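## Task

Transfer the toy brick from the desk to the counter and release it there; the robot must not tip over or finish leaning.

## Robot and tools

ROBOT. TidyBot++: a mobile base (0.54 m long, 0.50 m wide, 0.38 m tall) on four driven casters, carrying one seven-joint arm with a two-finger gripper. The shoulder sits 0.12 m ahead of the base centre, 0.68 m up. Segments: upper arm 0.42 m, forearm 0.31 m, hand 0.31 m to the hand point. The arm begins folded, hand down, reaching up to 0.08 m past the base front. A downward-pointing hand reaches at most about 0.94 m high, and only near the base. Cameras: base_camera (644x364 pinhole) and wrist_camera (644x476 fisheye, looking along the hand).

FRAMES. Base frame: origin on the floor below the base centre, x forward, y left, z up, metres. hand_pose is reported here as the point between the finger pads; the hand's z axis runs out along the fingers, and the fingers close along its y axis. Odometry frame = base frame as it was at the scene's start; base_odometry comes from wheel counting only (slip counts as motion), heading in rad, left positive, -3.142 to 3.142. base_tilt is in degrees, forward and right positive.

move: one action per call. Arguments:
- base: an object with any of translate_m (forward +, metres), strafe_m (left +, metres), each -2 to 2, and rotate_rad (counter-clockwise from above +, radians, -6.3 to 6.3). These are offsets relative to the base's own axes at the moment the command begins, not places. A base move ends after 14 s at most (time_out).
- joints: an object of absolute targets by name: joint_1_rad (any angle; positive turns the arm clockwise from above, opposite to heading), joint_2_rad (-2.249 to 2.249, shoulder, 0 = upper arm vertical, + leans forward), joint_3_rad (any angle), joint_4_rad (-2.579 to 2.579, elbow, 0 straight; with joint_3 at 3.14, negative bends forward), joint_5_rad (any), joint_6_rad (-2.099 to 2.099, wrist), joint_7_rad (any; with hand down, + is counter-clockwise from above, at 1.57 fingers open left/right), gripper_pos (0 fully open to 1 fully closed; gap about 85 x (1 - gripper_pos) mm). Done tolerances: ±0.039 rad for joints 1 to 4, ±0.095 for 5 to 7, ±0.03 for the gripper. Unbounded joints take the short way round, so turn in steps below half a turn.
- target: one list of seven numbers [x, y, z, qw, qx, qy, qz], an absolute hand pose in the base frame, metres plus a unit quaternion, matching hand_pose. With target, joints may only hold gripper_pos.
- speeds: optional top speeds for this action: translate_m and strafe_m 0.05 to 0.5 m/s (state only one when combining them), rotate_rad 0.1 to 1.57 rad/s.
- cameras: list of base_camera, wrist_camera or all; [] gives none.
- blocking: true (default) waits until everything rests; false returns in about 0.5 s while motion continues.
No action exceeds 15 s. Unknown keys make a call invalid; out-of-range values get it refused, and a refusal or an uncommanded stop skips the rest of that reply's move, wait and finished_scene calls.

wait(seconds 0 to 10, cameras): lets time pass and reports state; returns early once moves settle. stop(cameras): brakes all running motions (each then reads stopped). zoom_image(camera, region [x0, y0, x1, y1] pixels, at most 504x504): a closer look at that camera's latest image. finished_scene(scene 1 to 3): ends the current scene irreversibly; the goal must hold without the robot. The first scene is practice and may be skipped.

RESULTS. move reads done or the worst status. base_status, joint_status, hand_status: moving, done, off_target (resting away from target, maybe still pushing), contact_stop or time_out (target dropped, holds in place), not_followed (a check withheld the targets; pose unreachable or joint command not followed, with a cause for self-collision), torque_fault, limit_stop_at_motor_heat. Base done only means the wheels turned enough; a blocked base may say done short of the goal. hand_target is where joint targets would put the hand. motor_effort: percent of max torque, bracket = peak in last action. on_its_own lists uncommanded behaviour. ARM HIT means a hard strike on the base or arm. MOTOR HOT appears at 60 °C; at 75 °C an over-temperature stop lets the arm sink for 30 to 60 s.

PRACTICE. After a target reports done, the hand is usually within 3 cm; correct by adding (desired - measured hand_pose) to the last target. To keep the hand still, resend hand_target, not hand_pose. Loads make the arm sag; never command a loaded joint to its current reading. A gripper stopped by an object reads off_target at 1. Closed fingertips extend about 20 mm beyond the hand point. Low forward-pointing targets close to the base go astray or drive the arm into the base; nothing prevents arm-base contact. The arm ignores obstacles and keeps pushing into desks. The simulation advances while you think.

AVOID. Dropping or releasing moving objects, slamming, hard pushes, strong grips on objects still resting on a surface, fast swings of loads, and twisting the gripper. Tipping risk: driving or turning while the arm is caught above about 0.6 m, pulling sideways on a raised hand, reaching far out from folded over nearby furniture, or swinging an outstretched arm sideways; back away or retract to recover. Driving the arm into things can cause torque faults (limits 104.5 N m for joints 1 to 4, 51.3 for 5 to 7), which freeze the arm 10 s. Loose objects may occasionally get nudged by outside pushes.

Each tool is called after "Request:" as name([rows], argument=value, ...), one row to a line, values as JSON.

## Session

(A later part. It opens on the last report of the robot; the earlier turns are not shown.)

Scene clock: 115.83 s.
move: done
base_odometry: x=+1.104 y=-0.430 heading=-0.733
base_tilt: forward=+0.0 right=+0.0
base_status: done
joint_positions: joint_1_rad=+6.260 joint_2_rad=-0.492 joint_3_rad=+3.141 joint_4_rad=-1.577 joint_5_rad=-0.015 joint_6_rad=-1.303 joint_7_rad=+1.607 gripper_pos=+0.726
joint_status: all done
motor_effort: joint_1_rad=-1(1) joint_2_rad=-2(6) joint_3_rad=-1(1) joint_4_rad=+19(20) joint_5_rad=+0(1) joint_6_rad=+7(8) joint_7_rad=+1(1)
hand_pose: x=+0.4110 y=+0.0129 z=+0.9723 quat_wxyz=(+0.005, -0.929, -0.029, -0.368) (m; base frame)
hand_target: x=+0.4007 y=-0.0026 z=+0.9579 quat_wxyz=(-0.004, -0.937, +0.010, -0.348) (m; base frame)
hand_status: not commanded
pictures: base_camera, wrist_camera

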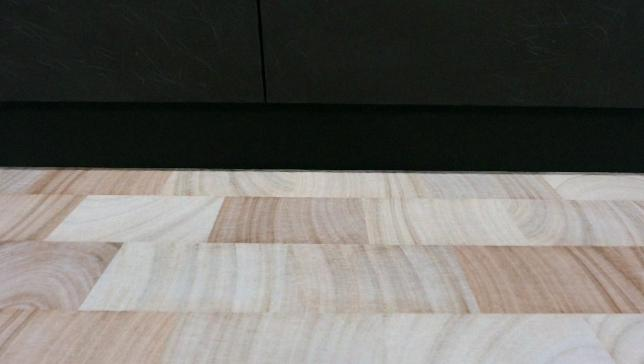

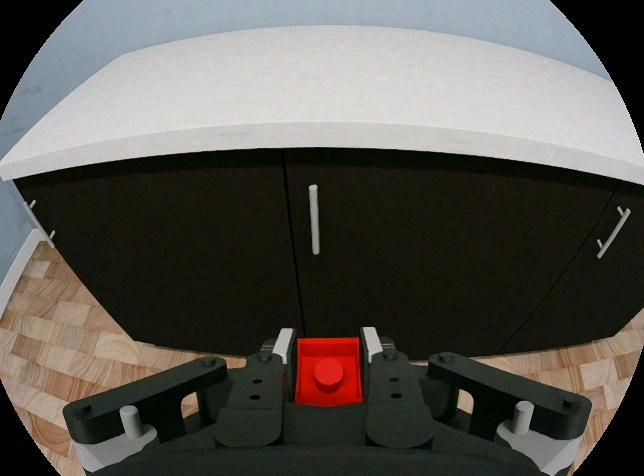

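Request:
move(joints={"joint_2_rad": -0.1655, "joint_4_rad": -1.032, "joint_6_rad": -1.54}, cameras=[])

Request:
move(base={"translate_m": 0.16}, speeds={"translate_m": 0.2})

Scene clock: 125.13 s.
move: done
base_odometry: x=+1.104 y=-0.430 heading=-0.733
base_tilt: forward=+0.0 right=+0.0
base_status: not commanded
joint_positions: joint_1_rad=+6.260 joint_2_rad=-0.185 joint_3_rad=+3.141 joint_4_rad=-1.046 joint_5_rad=-0.015 joint_6_rad=-1.498 joint_7_rad=+1.607 gripper_pos=+0.726
joint_status: all done
motor_effort: joint_1_rad=-1(1) joint_2_rad=-10(11) joint_3_rad=-1(1) joint_4_rad=+17(20) joint_5_rad=-1(1) joint_6_rad=+7(8) joint_7_rad=+0(1)
hand_pose: x=+0.4995 y=+0.0151 z=+1.0792 quat_wxyz=(+0.005, -0.924, -0.030, -0.381) (m; base frame)
hand_target: x=+0.4980 y=-0.0026 z=+1.0695 quat_wxyz=(-0.003, -0.933, +0.011, -0.359) (m; base frame)
hand_status: not commanded
pictures: none
No camera images: "cameras" was empty.

Scene clock: 126.63 s.
move: done
base_odometry: x=+1.223 y=-0.537 heading=-0.734
base_tilt: forward=+0.1 right=+0.1
base_status: done
joint_positions: joint_1_rad=+6.260 joint_2_rad=-0.167 joint_3_rad=+3.141 joint_4_rad=-1.043 joint_5_rad=-0.015 joint_6_rad=-1.503 joint_7_rad=+1.607 gripper_pos=+0.726
joint_status: not commanded
motor_effort: joint_1_rad=-1(1) joint_2_rad=-12(16) joint_3_rad=-1(2) joint_4_rad=+18(18) joint_5_rad=+0(1) joint_6_rad=+6(8) joint_7_rad=+1(1)
hand_pose: x=+0.5052 y=+0.0152 z=+1.0732 quat_wxyz=(+0.005, -0.928, -0.030, -0.372) (m; base frame)
hand_target: x=+0.4980 y=-0.0026 z=+1.0695 quat_wxyz=(-0.003, -0.933, +0.011, -0.359) (m; base frame)
hand_status: not commanded
pictures: base_camera, wrist_camera

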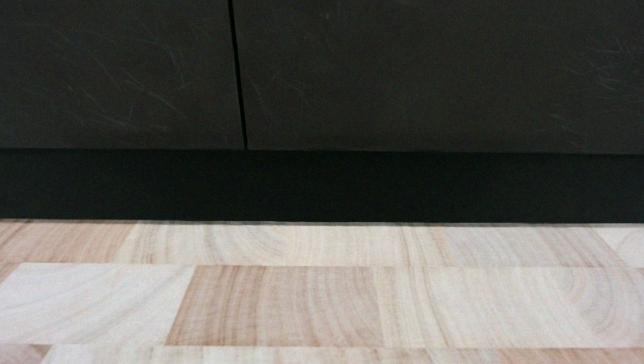

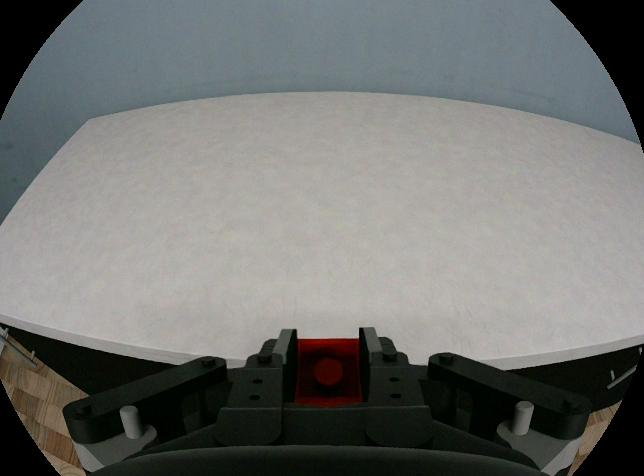

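Request:
move(joints={"joint_2_rad": 0.278, "joint_4_rad": -0.68, "joint_6_rad": -1.46})

Scene clock: 130.23 s.
move: done
base_odometry: x=+1.223 y=-0.537 heading=-0.734
base_tilt: forward=+0.0 right=+0.0
base_status: not commanded
joint_positions: joint_1_rad=+6.260 joint_2_rad=+0.269 joint_3_rad=+3.141 joint_4_rad=-0.694 joint_5_rad=-0.015 joint_6_rad=-1.494 joint_7_rad=+1.607 gripper_pos=+0.726
joint_status: all done
motor_effort: joint_1_rad=-1(1) joint_2_rad=-27(30) joint_3_rad=-1(2) joint_4_rad=+18(20) joint_5_rad=-1(1) joint_6_rad=+6(8) joint_7_rad=+1(1)
hand_pose: x=+0.6854 y=+0.0194 z=+1.0256 quat_wxyz=(+0.005, -0.942, -0.030, -0.335) (m; base frame)
hand_target: x=+0.6977 y=-0.0026 z=+1.0339 quat_wxyz=(-0.003, -0.935, +0.011, -0.354) (m; base frame)
hand_status: not commanded
pictures: base_camera, wrist_camera

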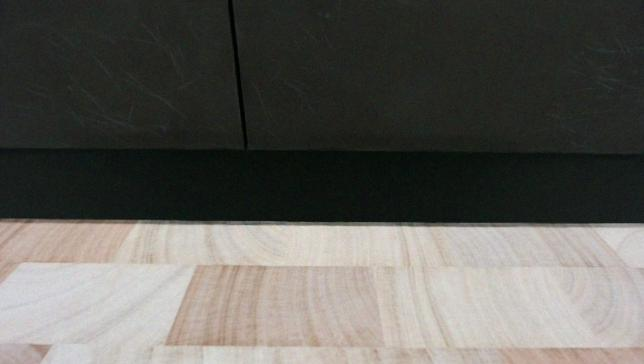

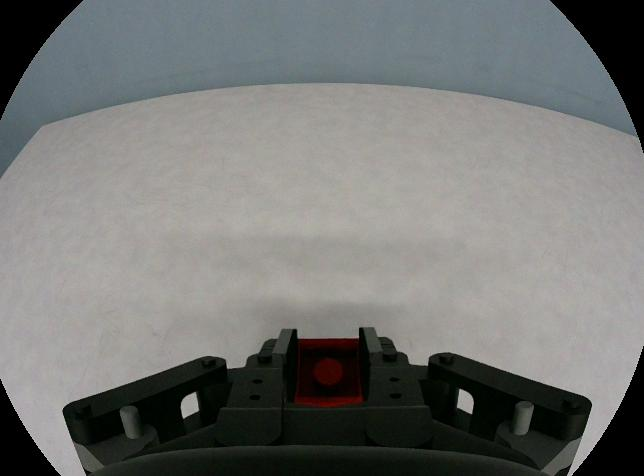

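Request:
move(joints={"joint_2_rad": 0.195, "joint_4_rad": -1.075, "joint_6_rad": -1.11}, cameras=["wrist_camera"])

Scene clock: 133.07 s.
move: done
base_odometry: x=+1.223 y=-0.537 heading=-0.734
base_tilt: forward=+0.1 right=+0.0
base_status: not commanded
joint_positions: joint_1_rad=+6.260 joint_2_rad=+0.205 joint_3_rad=+3.141 joint_4_rad=-1.050 joint_5_rad=-0.015 joint_6_rad=-1.149 joint_7_rad=+1.607 gripper_pos=+0.726
joint_status: all done
motor_effort: joint_1_rad=-1(1) joint_2_rad=-27(29) joint_3_rad=-1(2) joint_4_rad=+21(22) joint_5_rad=+0(1) joint_6_rad=+6(8) joint_7_rad=+1(1)
hand_pose: x=+0.7125 y=+0.0197 z=+0.9609 quat_wxyz=(+0.005, -0.932, -0.027, -0.360) (m; base frame)
hand_target: x=+0.7156 y=-0.0020 z=+0.9625 quat_wxyz=(-0.003, -0.928, +0.008, -0.372) (m; base frame)
hand_status: not commanded
pictures: wrist_camera

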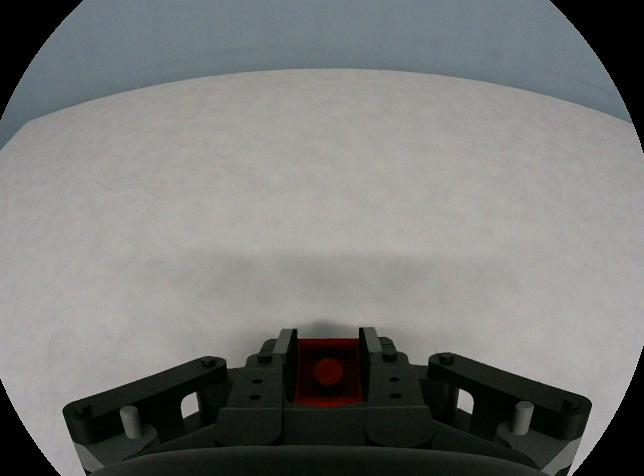

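Request:
zoom_image(camera="wrist_camera", region=[250, 290, 410, 420])

Scaled by 3.150.

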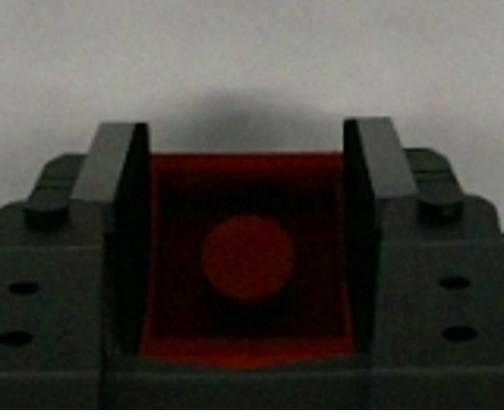

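Request:
move(joints={"joint_2_rad": 0.19, "joint_4_rad": -1.10, "joint_6_rad": -1.075}, cameras=["wrist_camera"])

Request:
zoom_image(camera="wrist_camera", region=[250, 290, 410, 420])

Scene clock: 135.17 s.
move: done
base_odometry: x=+1.223 y=-0.537 heading=-0.734
base_tilt: forward=+0.0 right=+0.0
base_status: not commanded
joint_positions: joint_1_rad=+6.260 joint_2_rad=+0.199 joint_3_rad=+3.141 joint_4_rad=-1.076 joint_5_rad=-0.015 joint_6_rad=-1.109 joint_7_rad=+1.607 gripper_pos=+0.726
joint_status: all done
motor_effort: joint_1_rad=-1(1) joint_2_rad=-27(28) joint_3_rad=-1(2) joint_4_rad=+20(21) joint_5_rad=+0(1) joint_6_rad=+7(8) joint_7_rad=+1(1)
hand_pose: x=+0.7164 y=+0.0197 z=+0.9596 quat_wxyz=(+0.005, -0.929, -0.027, -0.370) (m; base frame)
hand_target: x=+0.7187 y=-0.0019 z=+0.9601 quat_wxyz=(-0.003, -0.926, +0.008, -0.379) (m; base frame)
hand_status: not commanded
pictures: wrist_camera

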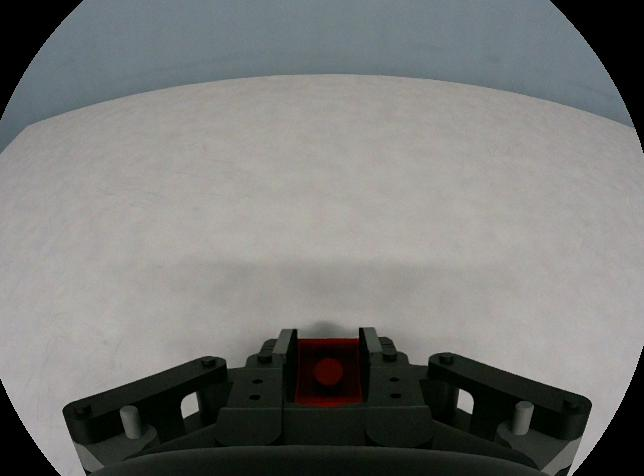

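Scaled by 3.150.

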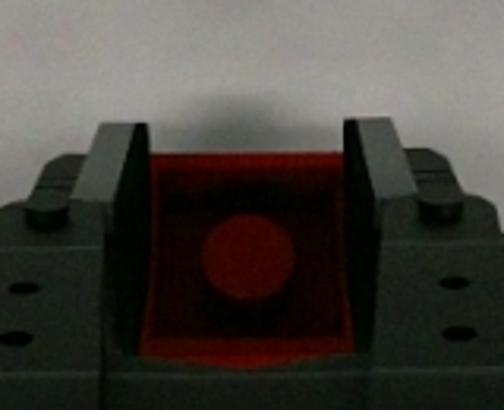

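Request:
move(joints={"joint_4_rad": -1.125, "joint_6_rad": -1.05}, cameras=["wrist_camera"])

Request:
zoom_image(camera="wrist_camera", region=[250, 290, 410, 420])

Scene clock: 136.87 s.
move: done
base_odometry: x=+1.223 y=-0.537 heading=-0.734
base_tilt: forward=+0.0 right=+0.0
base_status: not commanded
joint_positions: joint_1_rad=+6.260 joint_2_rad=+0.197 joint_3_rad=+3.141 joint_4_rad=-1.102 joint_5_rad=-0.015 joint_6_rad=-1.084 joint_7_rad=+1.607 gripper_pos=+0.726
joint_status: all done
motor_effort: joint_1_rad=-1(1) joint_2_rad=-26(29) joint_3_rad=-1(2) joint_4_rad=+20(22) joint_5_rad=-1(1) joint_6_rad=+7(7) joint_7_rad=+1(1)
hand_pose: x=+0.7180 y=+0.0197 z=+0.9533 quat_wxyz=(+0.005, -0.928, -0.027, -0.371) (m; base frame)
hand_target: x=+0.7207 y=-0.0018 z=+0.9525 quat_wxyz=(-0.003, -0.926, +0.008, -0.379) (m; base frame)
hand_status: not commanded
pictures: wrist_camera

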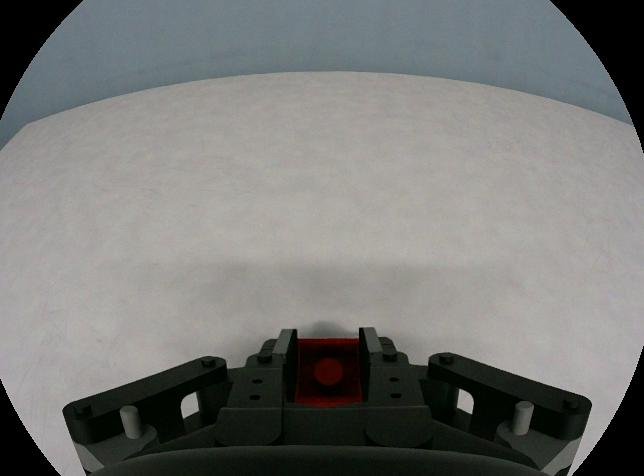

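Scaled by 3.150.

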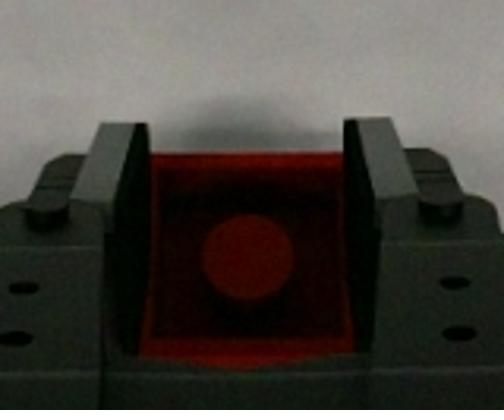

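Request:
move(joints={"joint_4_rad": -1.145, "joint_6_rad": -1.03}, cameras=[])

Request:
move(joints={"joint_4_rad": -1.165, "joint_6_rad": -1.01}, cameras=["wrist_camera"])

Request:
zoom_image(camera="wrist_camera", region=[250, 290, 410, 420])

Scene clock: 138.13 s.
move: done
base_odometry: x=+1.223 y=-0.537 heading=-0.734
base_tilt: forward=+0.0 right=+0.0
base_status: not commanded
joint_positions: joint_1_rad=+6.260 joint_2_rad=+0.196 joint_3_rad=+3.141 joint_4_rad=-1.122 joint_5_rad=-0.015 joint_6_rad=-1.063 joint_7_rad=+1.607 gripper_pos=+0.726
joint_status: all done
motor_effort: joint_1_rad=-1(1) joint_2_rad=-27(28) joint_3_rad=-1(2) joint_4_rad=+21(21) joint_5_rad=+0(1) joint_6_rad=+6(8) joint_7_rad=+0(1)
hand_pose: x=+0.7194 y=+0.0197 z=+0.9479 quat_wxyz=(+0.005, -0.928, -0.027, -0.371) (m; base frame)
hand_target: x=+0.7223 y=-0.0018 z=+0.9464 quat_wxyz=(-0.003, -0.926, +0.008, -0.379) (m; base frame)
hand_status: not commanded
pictures: none
No camera images: "cameras" was empty.

Scene clock: 138.73 s.
move: done
base_odometry: x=+1.223 y=-0.537 heading=-0.734
base_tilt: forward=+0.1 right=+0.0
base_status: not commanded
joint_positions: joint_1_rad=+6.260 joint_2_rad=+0.193 joint_3_rad=+3.141 joint_4_rad=-1.137 joint_5_rad=-0.015 joint_6_rad=-1.041 joint_7_rad=+1.607 gripper_pos=+0.726
joint_status: all done
motor_effort: joint_1_rad=-1(1) joint_2_rad=-26(28) joint_3_rad=-1(2) joint_4_rad=+20(22) joint_5_rad=+0(1) joint_6_rad=+7(7) joint_7_rad=+1(1)
hand_pose: x=+0.7215 y=+0.0197 z=+0.9468 quat_wxyz=(+0.005, -0.926, -0.027, -0.376) (m; base frame)
hand_target: x=+0.7237 y=-0.0017 z=+0.9403 quat_wxyz=(-0.003, -0.926, +0.008, -0.379) (m; base frame)
hand_status: not commanded
pictures: wrist_camera

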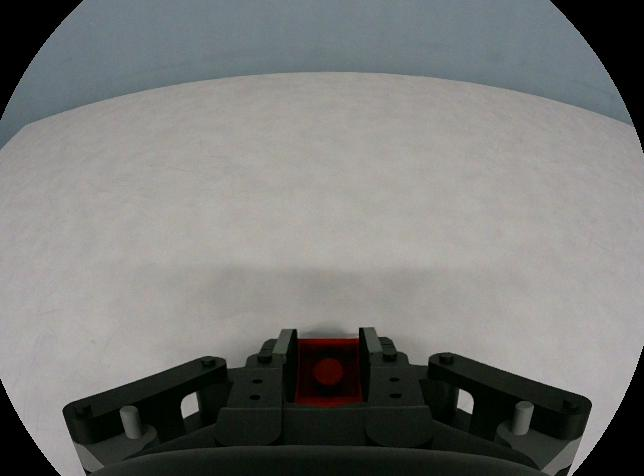

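Scaled by 3.150.

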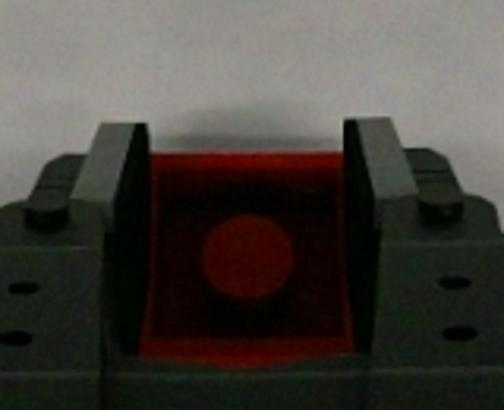

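Request:
move(joints={"gripper_pos": 0.35}, cameras=["wrist_camera"])

Request:
move(joints={"joint_4_rad": -0.95, "joint_6_rad": -1.20}, cameras=["wrist_camera"])

Scene clock: 140.67 s.
move: done
base_odometry: x=+1.223 y=-0.537 heading=-0.734
base_tilt: forward=+0.0 right=+0.0
base_status: not commanded
joint_positions: joint_1_rad=+6.260 joint_2_rad=+0.193 joint_3_rad=+3.141 joint_4_rad=-1.138 joint_5_rad=-0.015 joint_6_rad=-1.041 joint_7_rad=+1.607 gripper_pos=+0.350
joint_status: all done
motor_effort: joint_1_rad=-1(1) joint_2_rad=-26(28) joint_3_rad=-1(2) joint_4_rad=+21(21) joint_5_rad=+0(1) joint_6_rad=+6(8) joint_7_rad=+1(1)
hand_pose: x=+0.7214 y=+0.0197 z=+0.9462 quat_wxyz=(+0.005, -0.926, -0.027, -0.376) (m; base frame)
hand_target: x=+0.7237 y=-0.0017 z=+0.9403 quat_wxyz=(-0.003, -0.926, +0.008, -0.379) (m; base frame)
hand_status: not commanded
pictures: wrist_camera

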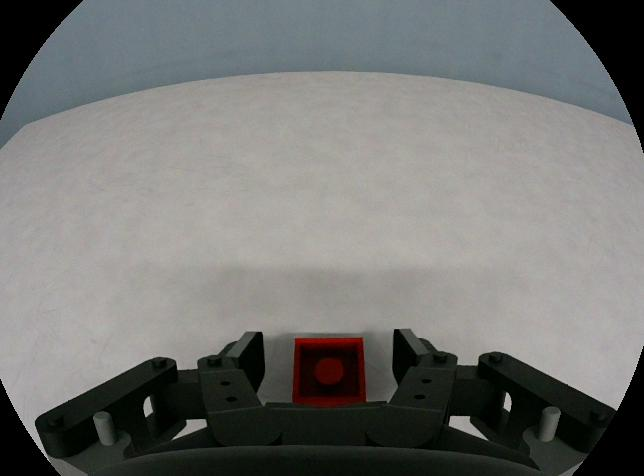

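Scene clock: 141.90 s.
move: done
base_odometry: x=+1.223 y=-0.537 heading=-0.734
base_tilt: forward=+0.0 right=+0.0
base_status: not commanded
joint_positions: joint_1_rad=+6.260 joint_2_rad=+0.189 joint_3_rad=+3.141 joint_4_rad=-0.958 joint_5_rad=-0.015 joint_6_rad=-1.158 joint_7_rad=+1.607 gripper_pos=+0.350
joint_status: all done
motor_effort: joint_1_rad=-1(1) joint_2_rad=-26(29) joint_3_rad=-1(2) joint_4_rad=+20(22) joint_5_rad=+0(1) joint_6_rad=+8(8) joint_7_rad=+1(1)
hand_pose: x=+0.7153 y=+0.0198 z=+1.0161 quat_wxyz=(+0.005, -0.913, -0.027, -0.406) (m; base frame)
hand_target: x=+0.7077 y=-0.0022 z=+1.0098 quat_wxyz=(-0.003, -0.921, +0.009, -0.390) (m; base frame)
hand_status: not commanded
pictures: wrist_camera

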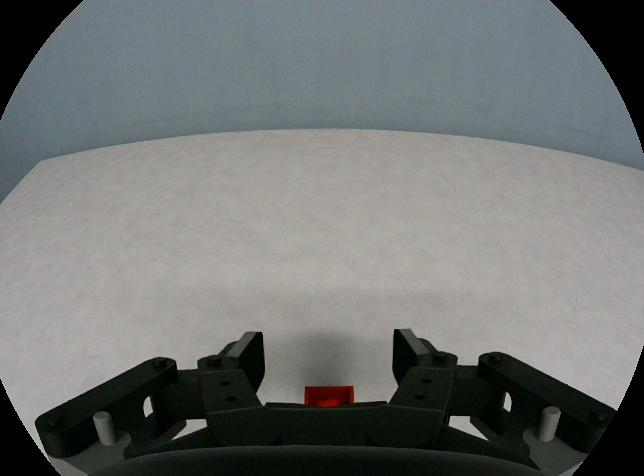

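Request:
finished_scene(scene=1)

The scene is finished: the task was done.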